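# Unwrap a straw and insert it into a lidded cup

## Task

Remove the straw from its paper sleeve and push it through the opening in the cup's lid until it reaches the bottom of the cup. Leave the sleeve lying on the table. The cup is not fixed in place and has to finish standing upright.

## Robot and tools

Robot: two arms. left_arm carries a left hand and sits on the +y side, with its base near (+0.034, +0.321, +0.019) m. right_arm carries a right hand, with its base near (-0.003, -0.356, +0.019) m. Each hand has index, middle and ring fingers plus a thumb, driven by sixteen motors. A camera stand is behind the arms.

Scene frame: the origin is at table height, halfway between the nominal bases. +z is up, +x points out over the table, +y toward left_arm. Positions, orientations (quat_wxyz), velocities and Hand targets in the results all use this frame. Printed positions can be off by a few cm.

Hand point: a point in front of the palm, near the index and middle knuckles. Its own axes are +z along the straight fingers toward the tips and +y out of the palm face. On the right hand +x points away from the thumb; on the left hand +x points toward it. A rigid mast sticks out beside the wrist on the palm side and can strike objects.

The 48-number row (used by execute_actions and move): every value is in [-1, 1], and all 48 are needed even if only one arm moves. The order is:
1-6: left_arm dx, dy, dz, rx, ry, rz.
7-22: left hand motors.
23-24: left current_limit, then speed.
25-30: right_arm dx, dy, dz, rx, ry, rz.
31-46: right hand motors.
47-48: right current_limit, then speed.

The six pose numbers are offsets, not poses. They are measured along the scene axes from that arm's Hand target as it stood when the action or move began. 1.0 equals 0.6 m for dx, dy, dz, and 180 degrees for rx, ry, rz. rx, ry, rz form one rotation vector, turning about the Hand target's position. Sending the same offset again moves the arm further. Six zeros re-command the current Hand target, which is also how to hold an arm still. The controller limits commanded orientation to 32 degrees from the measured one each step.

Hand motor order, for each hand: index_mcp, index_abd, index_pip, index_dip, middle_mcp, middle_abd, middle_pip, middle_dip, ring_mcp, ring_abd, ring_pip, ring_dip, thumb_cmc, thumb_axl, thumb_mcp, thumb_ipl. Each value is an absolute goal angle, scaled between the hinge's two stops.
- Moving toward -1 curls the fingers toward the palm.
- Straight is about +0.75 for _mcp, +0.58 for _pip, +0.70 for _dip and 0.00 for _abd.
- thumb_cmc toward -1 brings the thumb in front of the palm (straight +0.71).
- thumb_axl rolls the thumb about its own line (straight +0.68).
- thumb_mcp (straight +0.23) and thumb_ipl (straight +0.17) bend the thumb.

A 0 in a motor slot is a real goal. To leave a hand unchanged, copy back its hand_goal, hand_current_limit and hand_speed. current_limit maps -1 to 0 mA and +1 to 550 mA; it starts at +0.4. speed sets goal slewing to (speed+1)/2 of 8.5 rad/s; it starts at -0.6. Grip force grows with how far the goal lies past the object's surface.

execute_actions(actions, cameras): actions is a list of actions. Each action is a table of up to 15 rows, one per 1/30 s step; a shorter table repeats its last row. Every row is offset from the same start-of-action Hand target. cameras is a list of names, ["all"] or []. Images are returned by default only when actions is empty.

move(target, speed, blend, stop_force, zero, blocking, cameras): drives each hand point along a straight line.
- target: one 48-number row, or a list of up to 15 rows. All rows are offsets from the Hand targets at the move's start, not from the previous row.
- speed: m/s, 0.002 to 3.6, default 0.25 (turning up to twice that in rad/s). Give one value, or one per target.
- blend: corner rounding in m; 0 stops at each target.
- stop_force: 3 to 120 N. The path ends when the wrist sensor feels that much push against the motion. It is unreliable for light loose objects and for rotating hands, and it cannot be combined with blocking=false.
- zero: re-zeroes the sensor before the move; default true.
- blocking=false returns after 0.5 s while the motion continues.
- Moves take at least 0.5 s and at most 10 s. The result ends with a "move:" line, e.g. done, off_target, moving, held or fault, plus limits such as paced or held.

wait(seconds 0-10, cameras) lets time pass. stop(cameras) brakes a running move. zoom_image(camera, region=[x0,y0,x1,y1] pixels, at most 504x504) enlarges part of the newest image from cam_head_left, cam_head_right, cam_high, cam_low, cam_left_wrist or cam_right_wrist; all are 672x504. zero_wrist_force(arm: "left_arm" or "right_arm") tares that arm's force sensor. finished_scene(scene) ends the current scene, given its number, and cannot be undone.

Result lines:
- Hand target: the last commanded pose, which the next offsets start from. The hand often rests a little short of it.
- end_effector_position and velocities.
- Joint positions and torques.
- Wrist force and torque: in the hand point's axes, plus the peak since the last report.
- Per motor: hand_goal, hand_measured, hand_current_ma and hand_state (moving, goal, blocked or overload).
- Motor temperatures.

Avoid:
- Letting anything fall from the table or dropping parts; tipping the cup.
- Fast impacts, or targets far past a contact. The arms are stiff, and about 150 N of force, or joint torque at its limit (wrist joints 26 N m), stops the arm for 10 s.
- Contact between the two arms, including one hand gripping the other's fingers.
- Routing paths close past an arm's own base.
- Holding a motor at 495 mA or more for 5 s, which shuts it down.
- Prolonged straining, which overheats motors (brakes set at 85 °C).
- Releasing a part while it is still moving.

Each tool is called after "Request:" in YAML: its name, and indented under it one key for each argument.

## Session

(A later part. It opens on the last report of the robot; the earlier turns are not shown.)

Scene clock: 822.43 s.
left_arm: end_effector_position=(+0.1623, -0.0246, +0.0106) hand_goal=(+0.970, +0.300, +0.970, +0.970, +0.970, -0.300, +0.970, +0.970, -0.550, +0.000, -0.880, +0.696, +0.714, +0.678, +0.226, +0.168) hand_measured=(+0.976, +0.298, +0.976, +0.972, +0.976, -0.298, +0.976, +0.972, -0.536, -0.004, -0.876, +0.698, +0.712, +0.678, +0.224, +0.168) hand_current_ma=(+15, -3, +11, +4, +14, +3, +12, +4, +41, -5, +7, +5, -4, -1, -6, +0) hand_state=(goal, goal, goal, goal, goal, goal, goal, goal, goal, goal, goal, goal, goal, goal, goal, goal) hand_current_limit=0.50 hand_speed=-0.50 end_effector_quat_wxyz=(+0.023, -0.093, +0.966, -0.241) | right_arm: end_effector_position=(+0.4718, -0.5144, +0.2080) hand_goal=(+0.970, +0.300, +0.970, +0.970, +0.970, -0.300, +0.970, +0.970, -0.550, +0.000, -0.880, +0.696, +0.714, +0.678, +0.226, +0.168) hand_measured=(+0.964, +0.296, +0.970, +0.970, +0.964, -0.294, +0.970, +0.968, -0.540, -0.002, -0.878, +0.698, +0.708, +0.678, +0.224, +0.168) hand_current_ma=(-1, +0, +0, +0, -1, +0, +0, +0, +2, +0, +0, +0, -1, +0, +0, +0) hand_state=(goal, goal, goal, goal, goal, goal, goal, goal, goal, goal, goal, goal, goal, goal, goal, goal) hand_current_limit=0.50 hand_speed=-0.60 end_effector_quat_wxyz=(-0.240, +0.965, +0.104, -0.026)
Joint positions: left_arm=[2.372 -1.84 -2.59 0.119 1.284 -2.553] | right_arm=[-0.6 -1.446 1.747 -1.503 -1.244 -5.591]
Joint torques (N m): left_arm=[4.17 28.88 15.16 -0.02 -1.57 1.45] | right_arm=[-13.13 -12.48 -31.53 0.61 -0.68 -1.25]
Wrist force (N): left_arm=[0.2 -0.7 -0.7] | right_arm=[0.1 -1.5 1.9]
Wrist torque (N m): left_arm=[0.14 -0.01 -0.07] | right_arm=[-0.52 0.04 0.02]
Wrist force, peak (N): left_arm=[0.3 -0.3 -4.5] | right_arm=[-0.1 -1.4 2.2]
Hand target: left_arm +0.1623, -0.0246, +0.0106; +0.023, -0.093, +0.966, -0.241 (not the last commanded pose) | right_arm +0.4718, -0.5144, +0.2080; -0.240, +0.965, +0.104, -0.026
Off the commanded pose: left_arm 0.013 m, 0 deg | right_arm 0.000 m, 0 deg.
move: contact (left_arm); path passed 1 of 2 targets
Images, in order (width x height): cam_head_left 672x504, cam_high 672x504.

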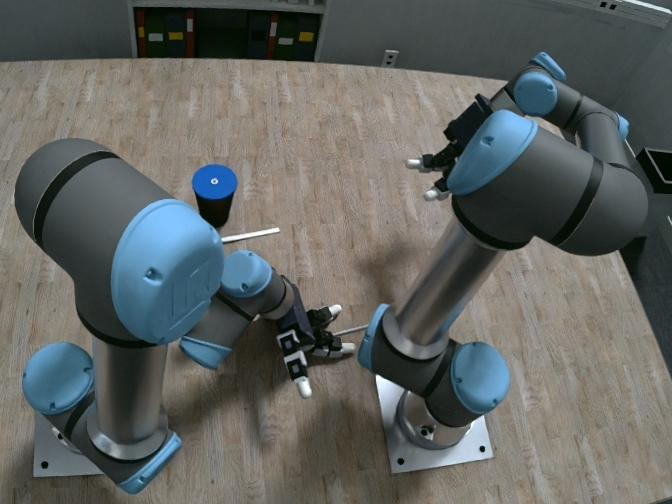

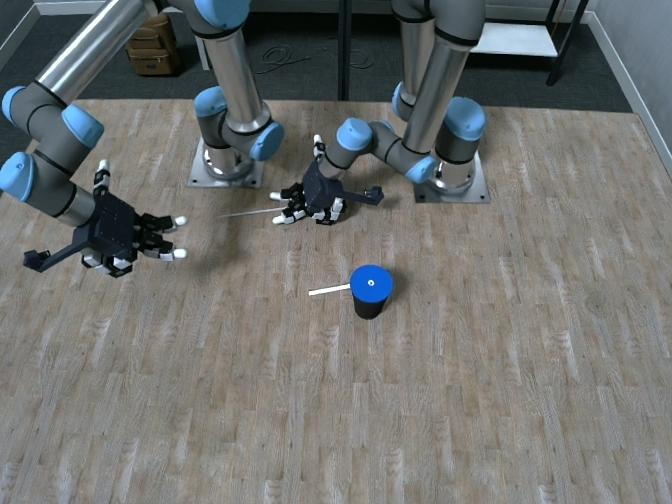

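Request:
move:
  target:
    - [-0.003,0,-0.0017,0,0,0,0.97,-0.35,0.97,0.97,0.97,0.35,0.97,0.97,-0.55,0.0,-0.88,0.696,0.714,0.678,0.226,0.168,0.6,-0.85,0,0,0,0,0,0,0.97,0.3,0.97,0.97,0.97,-0.3,0.97,0.97,-0.55,0.0,-0.88,0.696,0.714,0.678,0.226,0.168,0.5,-0.6]
  speed: 0.02
  cameras: ["cam_high","cam_head_left"]

Request:
zoom_image:
  camera: "cam_high"
  region: [215, 180, 315, 250]

Request:
zoom_image:
  camera: "cam_head_left"
  region: [270, 280, 390, 380]

Scene clock: 833.70 s.
left_arm: end_effector_position=(+0.1605, -0.0246, +0.0096) hand_goal=(+0.970, -0.350, +0.970, +0.970, +0.970, +0.350, +0.970, +0.970, -0.550, +0.000, -0.880, +0.696, +0.714, +0.678, +0.226, +0.168) hand_measured=(+0.980, -0.060, +0.978, +0.972, +0.982, +0.074, +0.978, +0.972, -0.536, -0.004, -0.876, +0.698, +0.712, +0.678, +0.224, +0.168) hand_current_ma=(+28, +440, +16, +2, +29, -440, +18, +4, +41, -5, +7, +5, -4, -1, -6, +0) hand_state=(goal, blocked, goal, goal, goal, blocked, goal, goal, goal, goal, goal, goal, goal, goal, goal, goal) hand_current_limit=0.60 hand_speed=-0.85 end_effector_quat_wxyz=(+0.023, -0.093, +0.966, -0.241) | right_arm: end_effector_position=(+0.4718, -0.5144, +0.2080) hand_goal=(+0.970, +0.300, +0.970, +0.970, +0.970, -0.300, +0.970, +0.970, -0.550, +0.000, -0.880, +0.696, +0.714, +0.678, +0.226, +0.168) hand_measured=(+0.964, +0.296, +0.970, +0.970, +0.964, -0.294, +0.970, +0.968, -0.540, -0.002, -0.878, +0.698, +0.708, +0.678, +0.224, +0.168) hand_current_ma=(-1, +0, +0, +0, -1, +0, +0, +0, +2, +0, +0, +0, -1, +0, +0, +0) hand_state=(goal, goal, goal, goal, goal, goal, goal, goal, goal, goal, goal, goal, goal, goal, goal, goal) hand_current_limit=0.50 hand_speed=-0.60 end_effector_quat_wxyz=(-0.240, +0.965, +0.104, -0.026)
Joint positions: left_arm=[2.368 -1.844 -2.593 0.126 1.285 -2.556] | right_arm=[-0.6 -1.446 1.747 -1.503 -1.244 -5.591]
Joint torques (N m): left_arm=[-10.18 12.92 -0.5 5.04 0.62 -1.77] | right_arm=[-12.77 -12.36 -31.47 0.58 -0.73 -1.15]
Wrist force (N): left_arm=[-0.7 -1.2 -3.4] | right_arm=[0.4 -1.4 1.8]
Wrist torque (N m): left_arm=[0.47 -0.09 -0.10] | right_arm=[-0.51 0.00 0.07]
Wrist force, peak (N): left_arm=[-0.7 -1.3 -3.7] | right_arm=[0.3 -1.6 2.0]
Hand target: left_arm +0.1605, -0.0246, +0.0096; +0.023, -0.093, +0.966, -0.241 | right_arm +0.4718, -0.5144, +0.2080; -0.240, +0.965, +0.104, -0.026
Off the commanded pose: left_arm 0.000 m, 0 deg | right_arm 0.000 m, 0 deg.
move: done
Images, in order (width x height): cam_head_left 672x504, cam_high 672x504.

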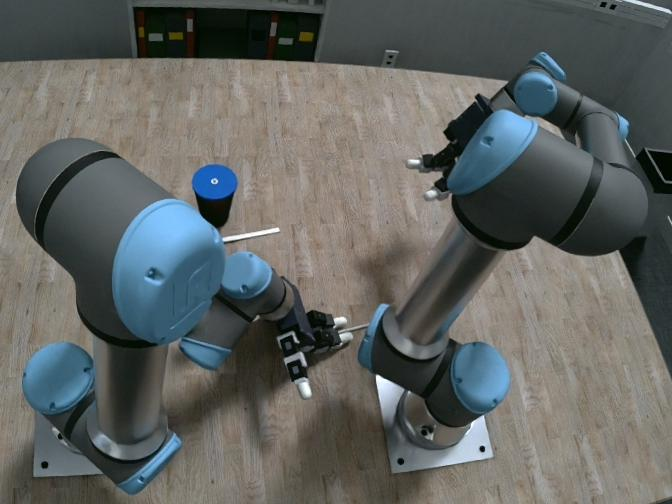

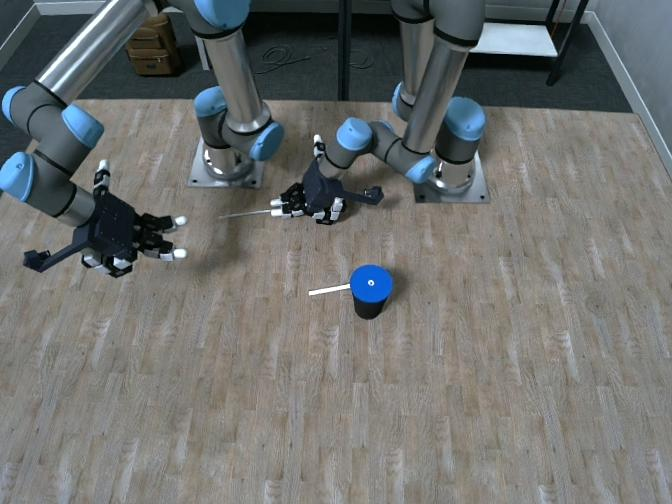

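Scaled by 5.040 from the camera's 672x504 image, which has a finer 960x720 frame.

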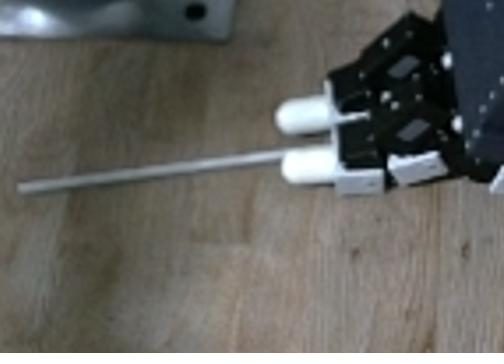

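Scaled by 4.200 from the camera's 672x504 image, which has a finer 960x720 frame.

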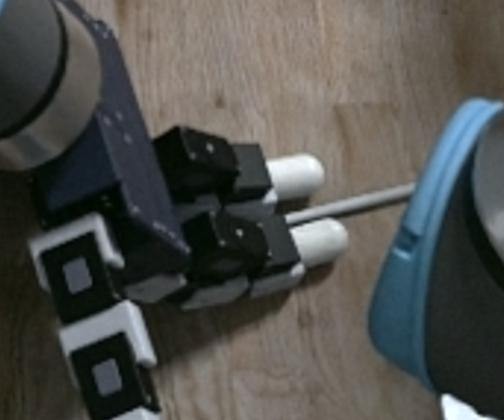

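Request:
move:
  target:
    - [0,0,0.067,0,0,0,0.97,-0.35,0.97,0.97,0.97,0.35,0.97,0.97,-0.55,0.0,-0.88,0.696,0.714,0.678,0.226,0.168,0.6,-0.85,0,0,0,0,0,0,0.97,0.3,0.97,0.97,0.97,-0.3,0.97,0.97,-0.55,0.0,-0.88,0.696,0.714,0.678,0.226,0.168,0.5,-0.6]
  speed: 0.04
  cameras: ["cam_high","cam_head_left"]

Request:
zoom_image:
  camera: "cam_high"
  region: [215, 180, 315, 250]

Scene clock: 844.17 s.
left_arm: end_effector_position=(+0.1604, -0.0246, +0.0497) hand_goal=(+0.970, -0.350, +0.970, +0.970, +0.970, +0.350, +0.970, +0.970, -0.550, +0.000, -0.880, +0.696, +0.714, +0.678, +0.226, +0.168) hand_measured=(+0.960, -0.086, +0.972, +0.970, +0.970, +0.134, +0.974, +0.972, -0.536, -0.004, -0.876, +0.698, +0.712, +0.678, +0.224, +0.168) hand_current_ma=(-26, +440, +2, +1, -1, -440, +10, +5, +41, -5, +7, +5, -4, -1, -6, +0) hand_state=(goal, blocked, goal, goal, goal, blocked, goal, goal, goal, goal, goal, goal, goal, goal, goal, goal) hand_current_limit=0.60 hand_speed=-0.85 end_effector_quat_wxyz=(+0.023, -0.093, +0.966, -0.241) | right_arm: end_effector_position=(+0.4718, -0.5144, +0.2080) hand_goal=(+0.970, +0.300, +0.970, +0.970, +0.970, -0.300, +0.970, +0.970, -0.550, +0.000, -0.880, +0.696, +0.714, +0.678, +0.226, +0.168) hand_measured=(+0.964, +0.296, +0.970, +0.970, +0.964, -0.294, +0.970, +0.968, -0.540, -0.002, -0.878, +0.698, +0.708, +0.678, +0.224, +0.168) hand_current_ma=(-1, +0, +0, +0, -1, +0, +0, +0, +2, +0, +0, +0, -1, +0, +0, +0) hand_state=(goal, goal, goal, goal, goal, goal, goal, goal, goal, goal, goal, goal, goal, goal, goal, goal) hand_current_limit=0.50 hand_speed=-0.60 end_effector_quat_wxyz=(-0.240, +0.965, +0.104, -0.026)
Joint positions: left_arm=[2.368 -1.678 -2.569 -0.063 1.285 -2.556] | right_arm=[-0.6 -1.446 1.747 -1.503 -1.244 -5.591]
Joint torques (N m): left_arm=[12.3 25.71 18.65 0.06 -0.86 1.35] | right_arm=[-12.62 -12.82 -31.49 0.62 -0.64 -1.14]
Wrist force (N): left_arm=[0.2 0.4 0.0] | right_arm=[0.1 -1.5 1.4]
Wrist torque (N m): left_arm=[0.01 0.01 0.02] | right_arm=[-0.49 0.05 0.03]
Wrist force, peak (N): left_arm=[-1.2 -1.2 -3.7] | right_arm=[0.0 -1.6 2.1]
Hand target: left_arm +0.1605, -0.0246, +0.0498; +0.023, -0.093, +0.966, -0.241 | right_arm +0.4718, -0.5144, +0.2080; -0.240, +0.965, +0.104, -0.026
Off the commanded pose: left_arm 0.000 m, 0 deg | right_arm 0.000 m, 0 deg.
move: done
Images, in order (width x height): cam_head_left 672x504, cam_high 672x504.

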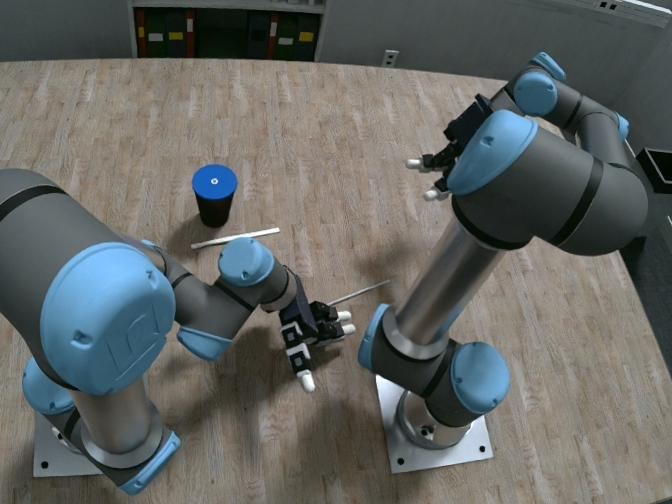

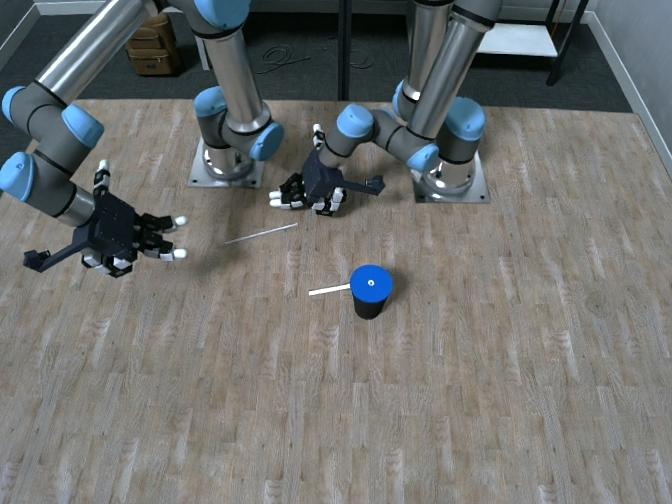

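Scaled by 5.040 from the camera's 672x504 image, which has a finer 960x720 frame.

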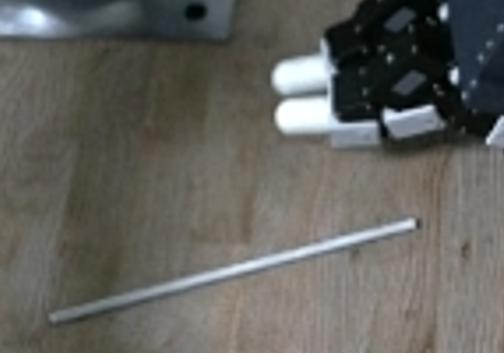

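Request:
move:
  target:
    - [0,0,0.22,0,0,0,0.97,-0.35,0.97,0.97,0.97,0.35,0.97,0.97,-0.55,0.0,-0.88,0.696,0.714,0.678,0.226,0.168,0.5,-0.7,0,0,0,0,0,0,0.97,0.3,0.97,0.97,0.97,-0.3,0.97,0.97,-0.55,0.0,-0.88,0.696,0.714,0.678,0.226,0.168,0.5,-0.6]
    - [0.1092,-0.084,0.22,0.1502,0.0415,0.049,0.75,0.1,0.58,0.7,0.75,-0.1,0.58,0.7,-0.55,0.0,-0.88,0.696,0.714,0.678,0.226,0.168,0.5,-0.5,0,0,0,0,0,0,0.97,0.3,0.97,0.97,0.97,-0.3,0.97,0.97,-0.55,0.0,-0.88,0.696,0.714,0.678,0.226,0.168,0.5,-0.6]
  speed: 0.3
  blend: [0.03,0]
  cameras: ["cam_high","cam_head_left","cam_head_right","cam_left_wrist"]

Request:
zoom_image:
  camera: "cam_high"
  region: [215, 180, 355, 280]

Request:
zoom_image:
  camera: "cam_head_left"
  region: [270, 240, 410, 340]

Scene clock: 880.77 s.
left_arm: end_effector_position=(+0.2144, -0.0660, +0.1816) hand_goal=(+0.970, -0.350, +0.970, +0.970, +0.970, +0.350, +0.970, +0.970, -0.550, +0.000, -0.880, +0.696, +0.714, +0.678, +0.226, +0.168) hand_measured=(+0.960, -0.086, +0.972, +0.970, +0.968, +0.134, +0.974, +0.972, -0.536, -0.004, -0.878, +0.698, +0.712, +0.678, +0.224, +0.168) hand_current_ma=(-28, +413, +2, +1, -3, -412, +8, +5, +39, -5, +4, +5, -2, -1, -7, +0) hand_state=(goal, blocked, goal, goal, goal, blocked, goal, goal, goal, goal, goal, goal, goal, goal, goal, goal) hand_current_limit=0.50 hand_speed=-0.70 end_effector_quat_wxyz=(+0.006, -0.159, +0.986, -0.048) | right_arm: end_effector_position=(+0.4718, -0.5144, +0.2080) hand_goal=(+0.970, +0.300, +0.970, +0.970, +0.970, -0.300, +0.970, +0.970, -0.550, +0.000, -0.880, +0.696, +0.714, +0.678, +0.226, +0.168) hand_measured=(+0.964, +0.296, +0.970, +0.970, +0.964, -0.294, +0.970, +0.968, -0.540, -0.002, -0.878, +0.698, +0.708, +0.678, +0.224, +0.168) hand_current_ma=(-1, +0, +0, +0, -1, +0, +0, +0, +2, +0, +0, +0, -1, +0, +0, +0) hand_state=(goal, goal, goal, goal, goal, goal, goal, goal, goal, goal, goal, goal, goal, goal, goal, goal) hand_current_limit=0.50 hand_speed=-0.60 end_effector_quat_wxyz=(-0.240, +0.965, +0.104, -0.026)
Joint positions: left_arm=[2.277 -1.651 -2.013 -0.961 1.528 -2.72] | right_arm=[-0.6 -1.446 1.747 -1.503 -1.244 -5.591]
Joint torques (N m): left_arm=[12.28 34.69 13.47 5.56 -1.69 2.05] | right_arm=[-11.63 -12.53 -31.28 0.52 -0.59 -0.84]
Wrist force (N): left_arm=[0.1 0.0 -0.1] | right_arm=[0.1 -1.3 1.8]
Wrist torque (N m): left_arm=[0.01 -0.02 -0.06] | right_arm=[-0.50 0.04 0.04]
Wrist force, peak (N): left_arm=[-1.2 -2.3 1.7] | right_arm=[0.1 -1.8 1.9]
Hand target: left_arm +0.2144, -0.0660, +0.1816; +0.006, -0.159, +0.986, -0.048 (not the last commanded pose) | right_arm +0.4718, -0.5144, +0.2080; -0.240, +0.965, +0.104, -0.026
Off the commanded pose: left_arm 0.015 m, 6 deg | right_arm 0.000 m, 0 deg.
move: held (left_arm; a check stopped the path); path passed 1 of 2 targets; target 2's new numbers were not sent; limits=held
pose unreachable (left arm): on one or more control steps of this call, first in action 0 (counted from 0), this arm could not follow its commanded pose, so it was not sent that pose on those steps. It may still have moved: this result reports where it is.
cause: moving toward the commanded pose would bring a part of the arm too close to another arm (a part of this arm just beyond joint 6 (wrist 3) and a part of the right arm just beyond its joint 2 (shoulder lift), 16 mm apart when this arm was first held).
Images, in order (width x height): cam_head_left 672x504, cam_head_right 672x504, cam_high 672x504, cam_left_wrist 672x504.

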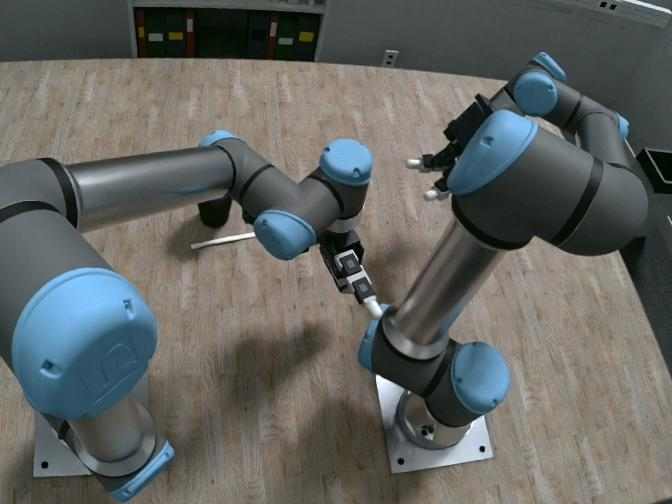

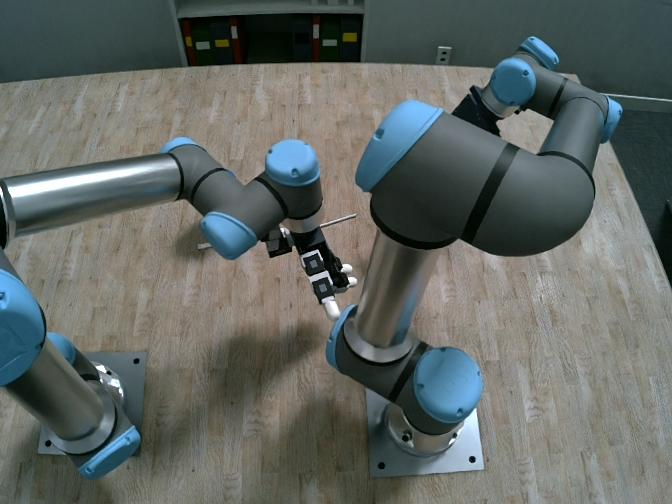

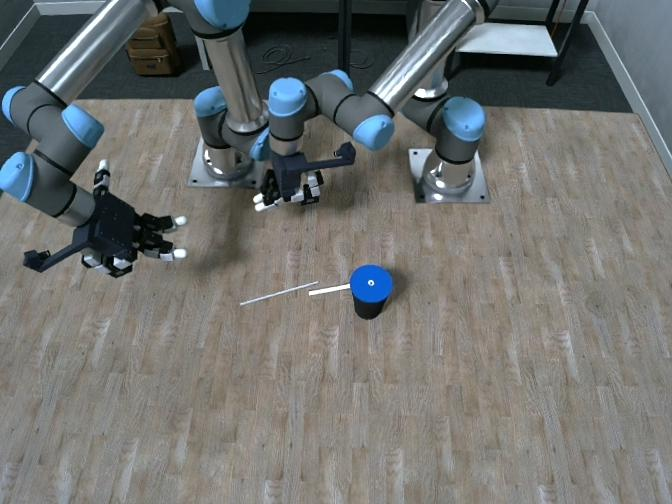

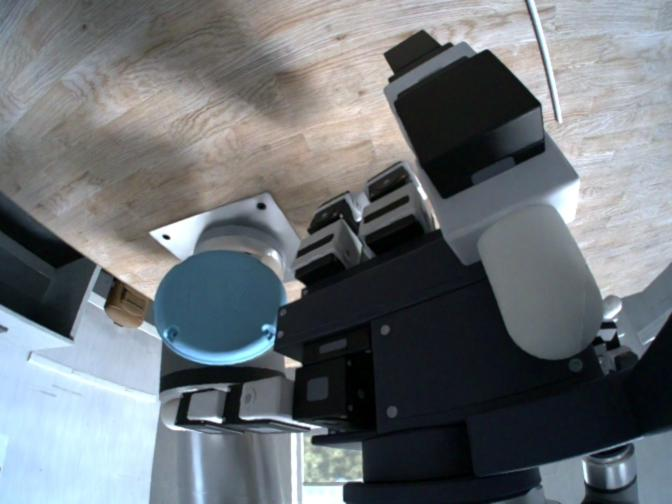

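Scaled by 3.600 from the camera's 672x504 image, which has a finer 960x720 frame.

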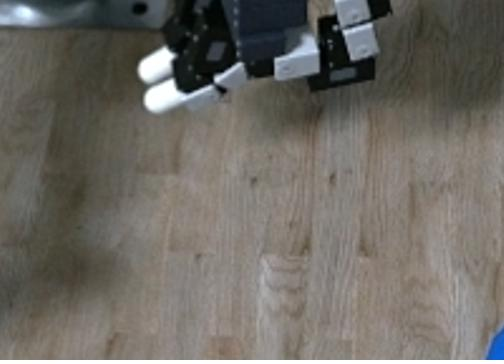

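Scaled by 3.600 from the camera's 672x504 image, which has a finer 960x720 frame.

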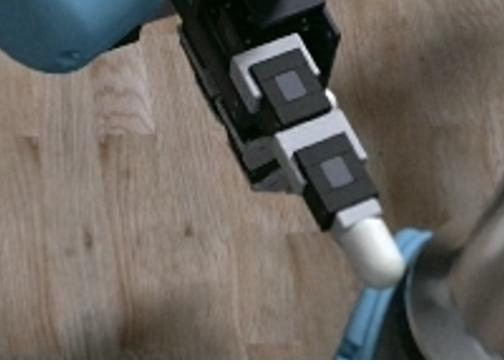

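Request:
wait:
  seconds: 0.1
  cameras: ["cam_high"]

Request:
zoom_image:
  camera: "cam_high"
  region: [225, 260, 365, 330]

Scene clock: 883.33 s.
left_arm: end_effector_position=(+0.2144, -0.0660, +0.1816) hand_goal=(+0.970, -0.350, +0.970, +0.970, +0.970, +0.350, +0.970, +0.970, -0.550, +0.000, -0.880, +0.696, +0.714, +0.678, +0.226, +0.168) hand_measured=(+0.960, -0.086, +0.972, +0.970, +0.968, +0.134, +0.974, +0.972, -0.536, -0.004, -0.878, +0.698, +0.712, +0.678, +0.224, +0.168) hand_current_ma=(-28, +413, +2, +1, -3, -412, +8, +5, +39, -5, +4, +5, -2, -1, -7, +0) hand_state=(goal, blocked, goal, goal, goal, blocked, goal, goal, goal, goal, goal, goal, goal, goal, goal, goal) hand_current_limit=0.50 hand_speed=-0.70 end_effector_quat_wxyz=(+0.006, -0.159, +0.986, -0.048) | right_arm: end_effector_position=(+0.4718, -0.5144, +0.2080) hand_goal=(+0.970, +0.300, +0.970, +0.970, +0.970, -0.300, +0.970, +0.970, -0.550, +0.000, -0.880, +0.696, +0.714, +0.678, +0.226, +0.168) hand_measured=(+0.964, +0.296, +0.970, +0.970, +0.964, -0.294, +0.970, +0.968, -0.540, -0.002, -0.878, +0.698, +0.708, +0.678, +0.224, +0.168) hand_current_ma=(-1, +0, +0, +0, -1, +0, +0, +0, +2, +0, +0, +0, -1, +0, +0, +0) hand_state=(goal, goal, goal, goal, goal, goal, goal, goal, goal, goal, goal, goal, goal, goal, goal, goal) hand_current_limit=0.50 hand_speed=-0.60 end_effector_quat_wxyz=(-0.240, +0.965, +0.104, -0.026)
Joint positions: left_arm=[2.277 -1.65 -2.013 -0.961 1.528 -2.72] | right_arm=[-0.6 -1.446 1.747 -1.503 -1.244 -5.591]
Joint torques (N m): left_arm=[10.1 33.7 11.56 5.45 -1.58 2.02] | right_arm=[-11.9 -13.25 -31.28 0.46 -0.64 -0.82]
Wrist force (N): left_arm=[0.0 0.2 -0.2] | right_arm=[0.3 -1.6 1.9]
Wrist torque (N m): left_arm=[0.04 0.00 -0.08] | right_arm=[-0.55 0.02 0.04]
Wrist force, peak (N): left_arm=[-0.3 0.1 0.3] | right_arm=[0.2 -1.8 1.9]
Hand target: left_arm +0.2144, -0.0660, +0.1816; +0.006, -0.159, +0.986, -0.048 (not the last commanded pose) | right_arm +0.4718, -0.5144, +0.2080; -0.240, +0.965, +0.104, -0.026
Off the commanded pose: left_arm 0.015 m, 6 deg | right_arm 0.000 m, 0 deg.
wait: 0.10 s; at rest from the start
Images, in order (width x height): cam_high 672x504.

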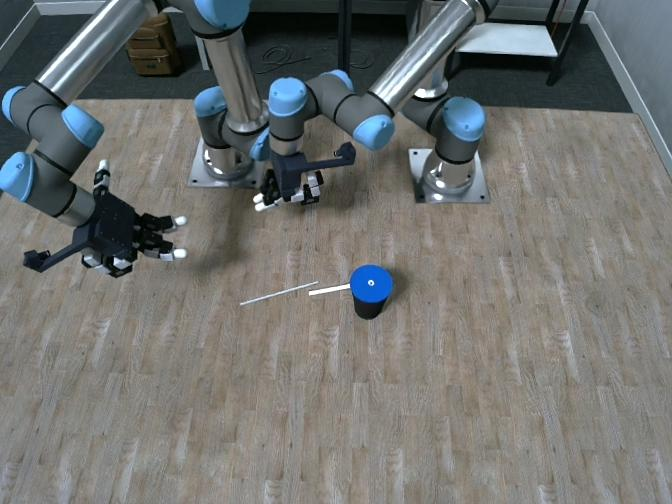

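Scaled by 3.600 from the camera's 672x504 image, which has a finer 960x720 frame.

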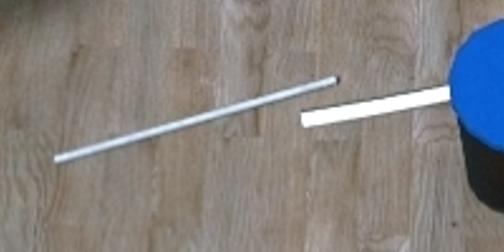

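Request:
move:
  target:
    - [0.143,0.693,0.25,0,0,0,0.97,0.0,0.97,0.97,0.97,0.0,0.97,0.97,-0.55,0.0,-0.88,0.696,0.714,0.678,0.226,0.168,0.3,-0.7,0.0587,0.3757,-0.03,-0.1493,-0.0424,0.0386,0.75,0.1,0.58,0.7,0.75,-0.1,0.58,0.7,-0.55,0.0,-0.88,0.696,0.714,0.678,0.226,0.168,0.5,-0.5]
  speed: 0.25
  cameras: ["cam_high","cam_head_left","cam_head_right","cam_low"]

Request:
zoom_image:
  camera: "cam_high"
  region: [205, 240, 345, 340]

Request:
zoom_image:
  camera: "cam_head_right"
  region: [270, 160, 410, 260]

Scene clock: 898.03 s.
left_arm: end_effector_position=(+0.3002, +0.3498, +0.3315) hand_goal=(+0.970, +0.000, +0.970, +0.970, +0.970, +0.000, +0.970, +0.970, -0.550, +0.000, -0.880, +0.696, +0.714, +0.678, +0.226, +0.168) hand_measured=(+0.960, -0.004, +0.970, +0.970, +0.966, +0.002, +0.970, +0.972, -0.536, -0.004, -0.878, +0.698, +0.712, +0.678, +0.224, +0.168) hand_current_ma=(-28, -5, +1, +1, -7, +4, +1, +5, +39, -5, +4, +5, -2, -1, -7, +0) hand_state=(goal, goal, goal, goal, goal, goal, goal, goal, goal, goal, goal, goal, goal, goal, goal, goal) hand_current_limit=0.30 hand_speed=-0.70 end_effector_quat_wxyz=(+0.006, -0.159, +0.986, -0.048) | right_arm: end_effector_position=(+0.5070, -0.2891, +0.1900) hand_goal=(+0.750, +0.100, +0.580, +0.700, +0.750, -0.100, +0.580, +0.700, -0.550, +0.000, -0.880, +0.696, +0.714, +0.678, +0.226, +0.168) hand_measured=(+0.746, +0.102, +0.582, +0.702, +0.746, -0.102, +0.582, +0.702, -0.540, -0.002, -0.878, +0.698, +0.712, +0.678, +0.224, +0.168) hand_current_ma=(+0, +0, +0, +0, +0, +0, +0, +0, +2, +0, +0, +0, +0, +0, +0, +0) hand_state=(goal, goal, goal, goal, goal, goal, goal, goal, goal, goal, goal, goal, goal, goal, goal, goal) hand_current_limit=0.50 hand_speed=-0.50 end_effector_quat_wxyz=(+0.000, +0.986, +0.168, +0.000)
Joint positions: left_arm=[3.477 -1.046 -2.045 -1.63 1.473 -1.518] | right_arm=[0.045 -1.423 1.906 -2.054 -1.57 -5.008]
Joint torques (N m): left_arm=[12.34 -7.85 29.18 -0.36 -1.72 1.93] | right_arm=[12.69 -12.64 -31.64 -4.36 -1.57 1.55]
Wrist force (N): left_arm=[-0.1 0.1 0.1] | right_arm=[0.7 -0.2 1.0]
Wrist torque (N m): left_arm=[0.01 0.00 -0.10] | right_arm=[-0.11 -0.02 0.00]
Wrist force, peak (N): left_arm=[0.4 -1.0 0.6] | right_arm=[0.2 -1.8 1.8]
Hand target: left_arm +0.3002, +0.3498, +0.3316; +0.006, -0.159, +0.986, -0.048 | right_arm +0.5071, -0.2890, +0.1900; +0.000, +0.986, +0.168, +0.000
Off the commanded pose: left_arm 0.000 m, 0 deg | right_arm 0.000 m, 0 deg.
move: done
Images, in order (width x height): cam_head_left 672x504, cam_head_right 672x504, cam_high 672x504, cam_low 672x504.

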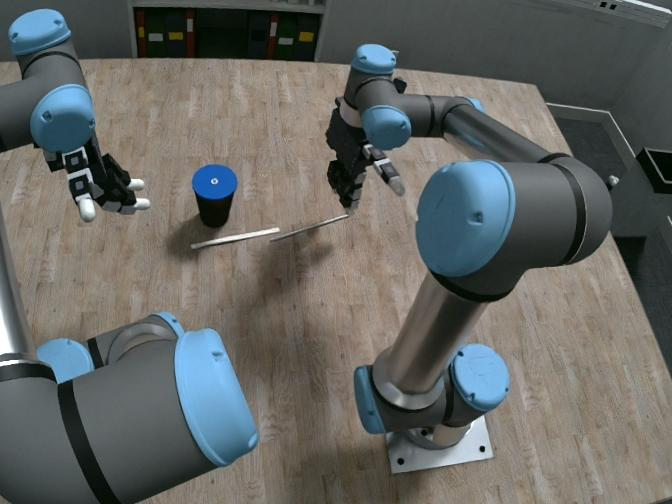

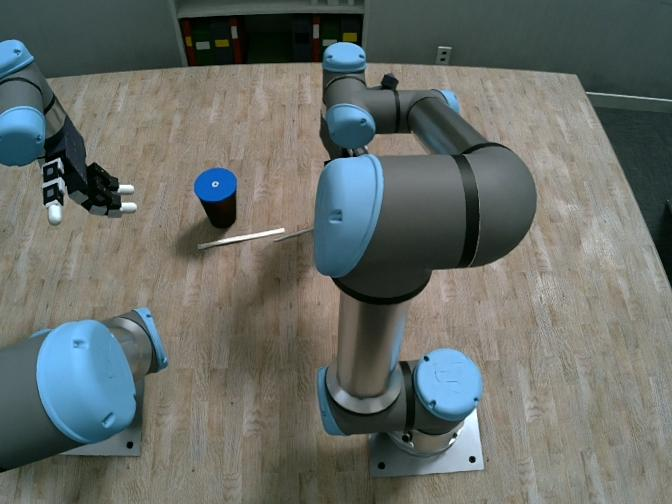

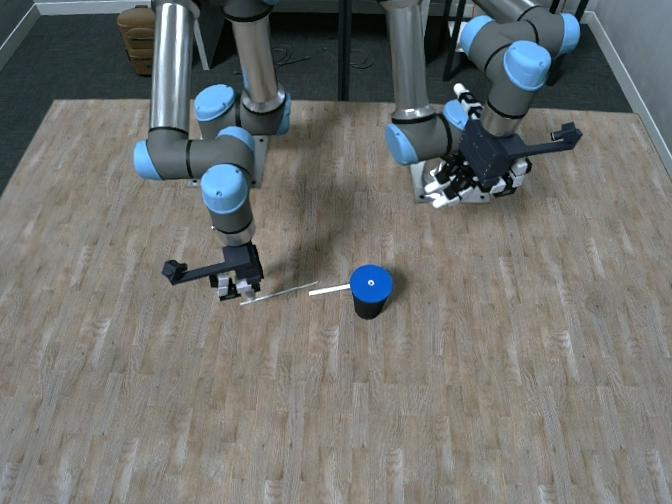

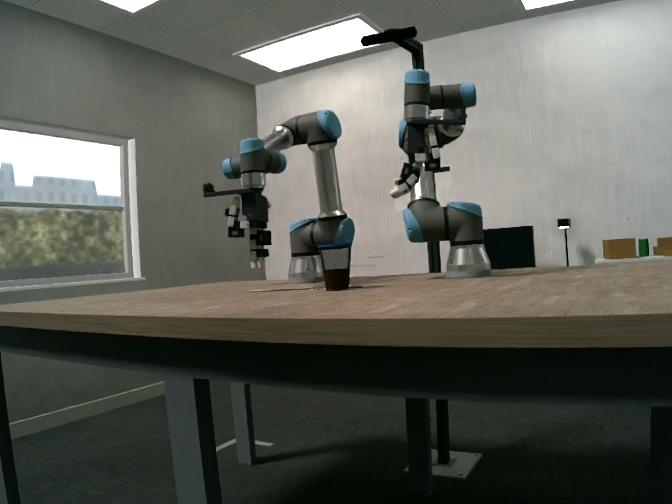

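Scaled by 3.600 from the camera's 672x504 image, which has a finer 960x720 frame.

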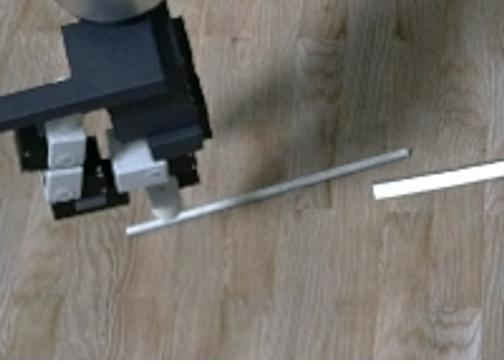

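Scaled by 3.600 from the camera's 672x504 image, which has a finer 960x720 frame.

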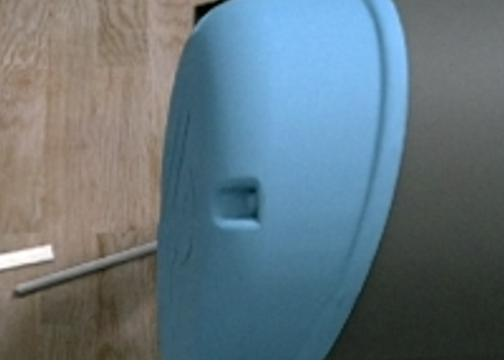

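Request:
zoom_image:
  camera: "cam_head_left"
  region: [260, 160, 400, 260]

Request:
zoom_image:
  camera: "cam_low"
  region: [200, 220, 320, 310]

Scaled by 3.600 from the camera's 672x504 image, which has a finer 960x720 frame.

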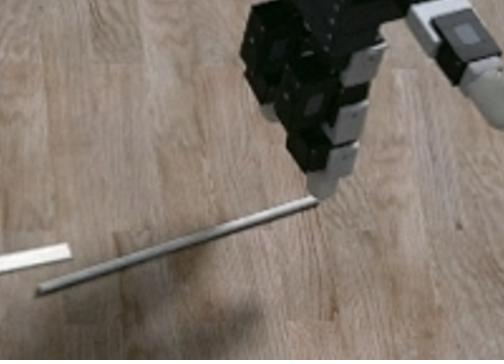

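Scaled by 4.200 from the camera's 672x504 image, which has a finer 960x720 frame.

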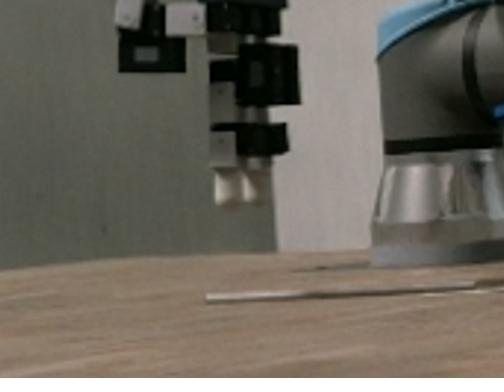

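Request:
move:
  target:
    - [0,0,0,0,0,0,0.97,0.0,0.97,0.97,0.97,0.0,0.97,0.97,-0.55,0.0,-0.88,0.696,0.714,0.678,0.226,0.168,0.3,-0.7,-0.0067,0.0188,-0.067,0,0,0,0.75,0.1,0.58,0.7,0.75,-0.1,0.58,0.7,-0.55,0.0,-0.88,0.696,0.714,0.678,0.226,0.168,0.5,-0.5]
  speed: 0.08
  cameras: ["cam_high","cam_head_left","cam_low"]

Request:
zoom_image:
  camera: "cam_high"
  region: [220, 260, 320, 330]

Request:
zoom_image:
  camera: "cam_head_left"
  region: [300, 170, 400, 240]

Request:
zoom_image:
  camera: "cam_low"
  region: [230, 250, 310, 310]

Scene clock: 914.67 s.
left_arm: end_effector_position=(+0.3002, +0.3498, +0.3316) hand_goal=(+0.970, +0.000, +0.970, +0.970, +0.970, +0.000, +0.970, +0.970, -0.550, +0.000, -0.880, +0.696, +0.714, +0.678, +0.226, +0.168) hand_measured=(+0.960, -0.004, +0.970, +0.970, +0.966, +0.002, +0.970, +0.972, -0.536, -0.004, -0.878, +0.698, +0.712, +0.678, +0.224, +0.168) hand_current_ma=(-28, -5, +1, +1, -7, +4, +1, +5, +39, -5, +4, +5, -2, -1, -7, +0) hand_state=(goal, goal, goal, goal, goal, goal, goal, goal, goal, goal, goal, goal, goal, goal, goal, goal) hand_current_limit=0.30 hand_speed=-0.70 end_effector_quat_wxyz=(+0.006, -0.159, +0.986, -0.048) | right_arm: end_effector_position=(+0.5030, -0.2778, +0.1500) hand_goal=(+0.750, +0.100, +0.580, +0.700, +0.750, -0.100, +0.580, +0.700, -0.550, +0.000, -0.880, +0.696, +0.714, +0.678, +0.226, +0.168) hand_measured=(+0.746, +0.102, +0.582, +0.702, +0.746, -0.102, +0.582, +0.702, -0.540, -0.002, -0.878, +0.698, +0.712, +0.678, +0.224, +0.168) hand_current_ma=(+0, +0, +0, +0, +0, +0, +0, +0, +2, +0, +0, +0, +0, +0, +0, +0) hand_state=(goal, goal, goal, goal, goal, goal, goal, goal, goal, goal, goal, goal, goal, goal, goal, goal) hand_current_limit=0.50 hand_speed=-0.50 end_effector_quat_wxyz=(+0.000, +0.986, +0.168, +0.000)
Joint positions: left_arm=[3.477 -1.046 -2.045 -1.63 1.473 -1.517] | right_arm=[0.068 -1.372 1.963 -2.162 -1.571 -4.986]
Joint torques (N m): left_arm=[11.29 -6.02 27.89 -0.29 -1.73 1.85] | right_arm=[13.35 -13.11 -9.35 -3.95 -1.33 1.52]
Wrist force (N): left_arm=[0.0 -0.1 0.1] | right_arm=[0.9 -0.6 1.1]
Wrist torque (N m): left_arm=[-0.02 -0.01 -0.09] | right_arm=[-0.19 -0.07 0.01]
Wrist force, peak (N): left_arm=[0.2 0.3 -0.1] | right_arm=[0.9 -0.6 1.5]
Hand target: left_arm +0.3002, +0.3498, +0.3316; +0.006, -0.159, +0.986, -0.048 | right_arm +0.5030, -0.2777, +0.1498; +0.000, +0.986, +0.168, +0.000
Off the commanded pose: left_arm 0.000 m, 0 deg | right_arm 0.000 m, 0 deg.
move: done
Images, in order (width x height): cam_head_left 672x504, cam_high 672x504, cam_low 672x504.

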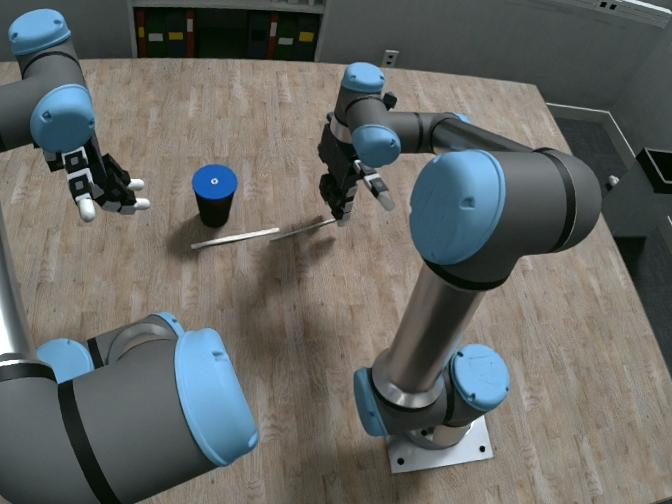

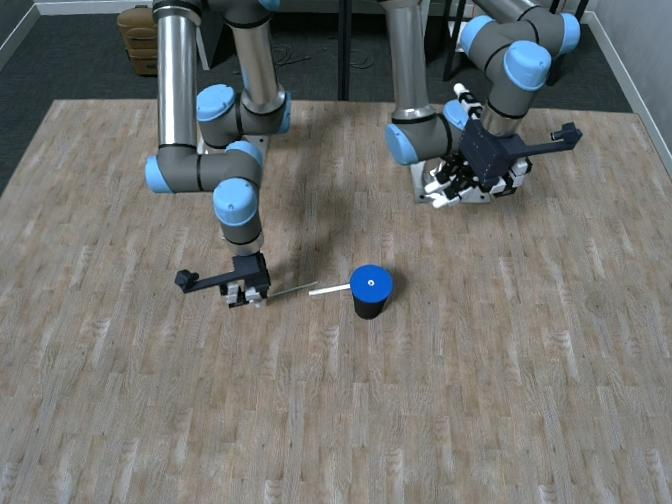

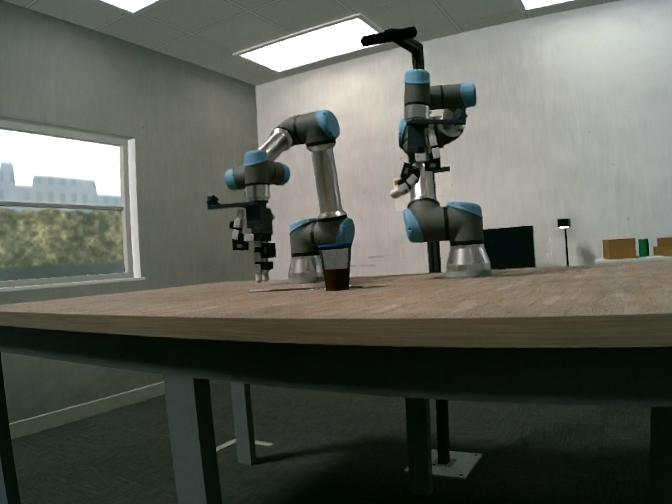

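Scaled by 5.040 from the camera's 672x504 image, which has a finer 960x720 frame.

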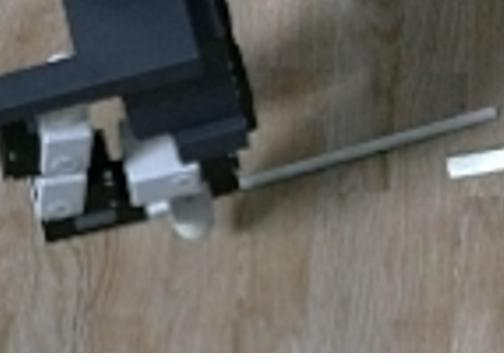

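Scaled by 5.040 from the camera's 672x504 image, which has a finer 960x720 frame.

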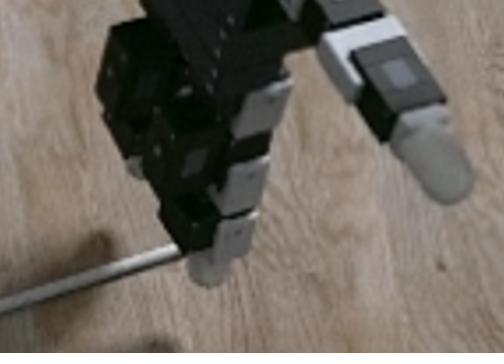

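Scaled by 6.300 from the camera's 672x504 image, which has a finer 960x720 frame.

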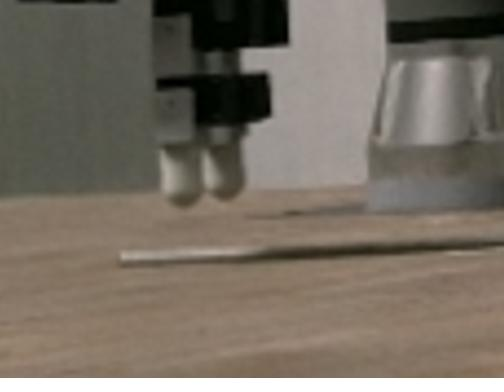

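Request:
move:
  target:
    - [0,0,0,0,0,0,0.97,0.0,0.97,0.97,0.97,0.0,0.97,0.97,-0.55,0.0,-0.88,0.696,0.714,0.678,0.226,0.168,0.3,-0.7,0.0063,0.0022,-0.01,0,0,0,0.75,0.1,0.58,0.7,0.75,-0.1,0.58,0.7,-0.55,0.0,-0.88,0.696,0.714,0.678,0.226,0.168,0.5,-0.5]
    - [0,0,0,0,0,0,0.97,0.0,0.97,0.97,0.97,0.0,0.97,0.97,-0.55,0.0,-0.88,0.696,0.714,0.678,0.226,0.168,0.3,-0.7,0.0063,0.0022,-0.05,0,0,0,0.75,0.1,0.58,0.7,0.75,-0.1,0.58,0.7,-0.55,0.0,-0.88,0.696,0.714,0.678,0.226,0.168,0.5,-0.5]
  speed: [0.04,0.012]
  stop_force: 3
  cameras: ["cam_high","cam_head_left","cam_low"]

Request:
zoom_image:
  camera: "cam_high"
  region: [220, 260, 320, 330]

Request:
zoom_image:
  camera: "cam_head_left"
  region: [300, 190, 380, 246]

Request:
zoom_image:
  camera: "cam_low"
  region: [230, 250, 310, 310]

Scene clock: 931.03 s.
left_arm: end_effector_position=(+0.3002, +0.3498, +0.3316) hand_goal=(+0.970, +0.000, +0.970, +0.970, +0.970, +0.000, +0.970, +0.970, -0.550, +0.000, -0.880, +0.696, +0.714, +0.678, +0.226, +0.168) hand_measured=(+0.960, -0.004, +0.970, +0.970, +0.966, +0.002, +0.970, +0.972, -0.536, -0.004, -0.878, +0.698, +0.712, +0.678, +0.224, +0.168) hand_current_ma=(-28, -5, +1, +1, -7, +4, +1, +5, +39, -5, +4, +5, -2, -1, -7, +0) hand_state=(goal, goal, goal, goal, goal, goal, goal, goal, goal, goal, goal, goal, goal, goal, goal, goal) hand_current_limit=0.30 hand_speed=-0.70 end_effector_quat_wxyz=(+0.006, -0.159, +0.986, -0.048) | right_arm: end_effector_position=(+0.5068, -0.2764, +0.1215) hand_goal=(+0.750, +0.100, +0.580, +0.700, +0.750, -0.100, +0.580, +0.700, -0.550, +0.000, -0.880, +0.696, +0.714, +0.678, +0.226, +0.168) hand_measured=(+0.746, +0.102, +0.582, +0.702, +0.746, -0.102, +0.582, +0.702, -0.540, -0.002, -0.878, +0.698, +0.712, +0.678, +0.224, +0.168) hand_current_ma=(+0, +0, +0, +0, +0, +0, +0, +0, +2, +0, +0, +0, +0, +0, +0, +0) hand_state=(goal, goal, goal, goal, goal, goal, goal, goal, goal, goal, goal, goal, goal, goal, goal, goal) hand_current_limit=0.50 hand_speed=-0.50 end_effector_quat_wxyz=(+0.000, +0.986, +0.168, +0.000)
Joint positions: left_arm=[3.477 -1.046 -2.045 -1.63 1.473 -1.517] | right_arm=[0.07 -1.321 1.986 -2.236 -1.571 -4.984]
Joint torques (N m): left_arm=[11.87 -1.82 28.66 -0.19 -2.03 1.73] | right_arm=[11.08 -40.22 -28.22 0 0 1.56]
Wrist force (N): left_arm=[0.2 0.1 0.2] | right_arm=[0.8 -0.7 -0.8]
Wrist torque (N m): left_arm=[0.00 -0.04 -0.07] | right_arm=[-0.03 -0.09 0.01]
Wrist force, peak (N): left_arm=[0.2 0.0 0.4] | right_arm=[0.1 -0.9 -9.0]
Hand target: left_arm +0.3002, +0.3498, +0.3316; +0.006, -0.159, +0.986, -0.048 | right_arm +0.5068, -0.2764, +0.1215; +0.000, +0.986, +0.168, +0.000 (not the last commanded pose)
Off the commanded pose: left_arm 0.000 m, 0 deg | right_arm 0.002 m, 0 deg.
move: contact (right_arm); path passed 1 of 2 targets
Images, in order (width x height): cam_head_left 672x504, cam_high 672x504, cam_low 672x504.

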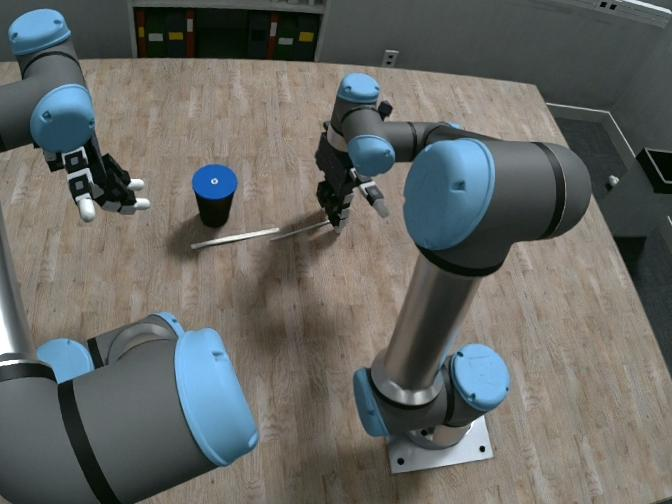

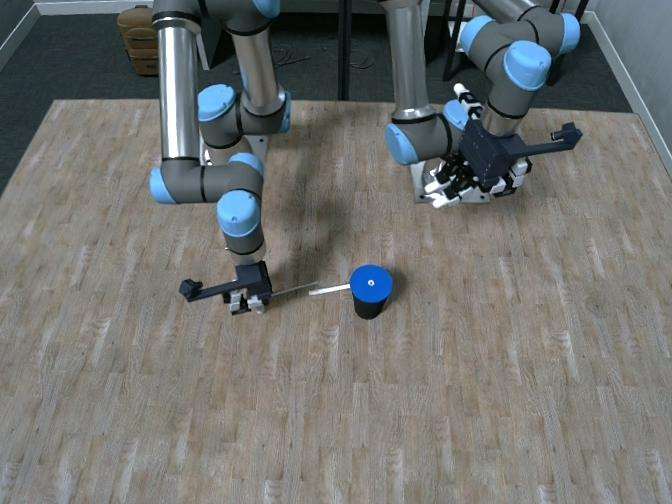

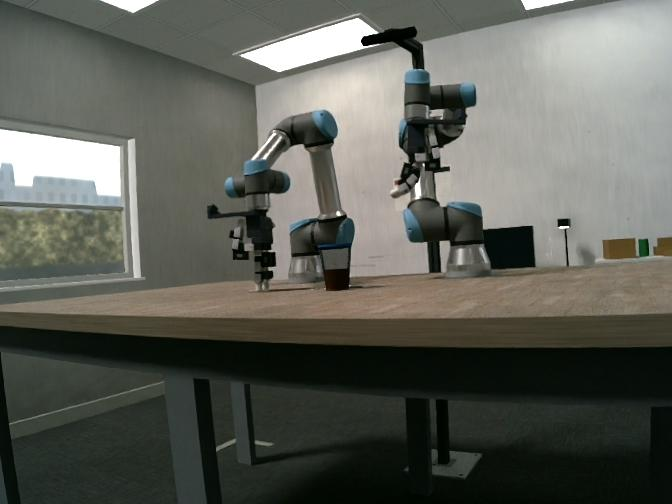

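Scaled by 5.040 from the camera's 672x504 image, which has a finer 960x720 frame.

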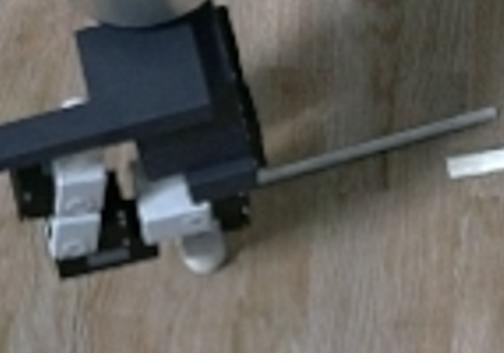

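Scaled by 6.300 from the camera's 672x504 image, which has a finer 960x720 frame.

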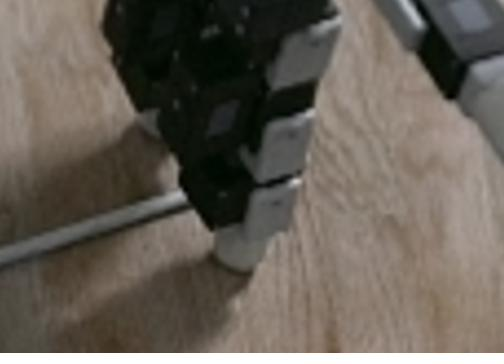

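Scaled by 6.300 from the camera's 672x504 image, which has a finer 960x720 frame.

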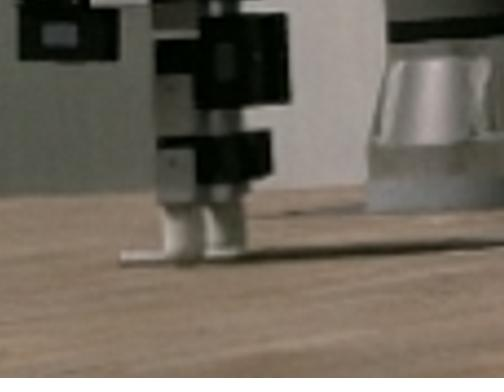

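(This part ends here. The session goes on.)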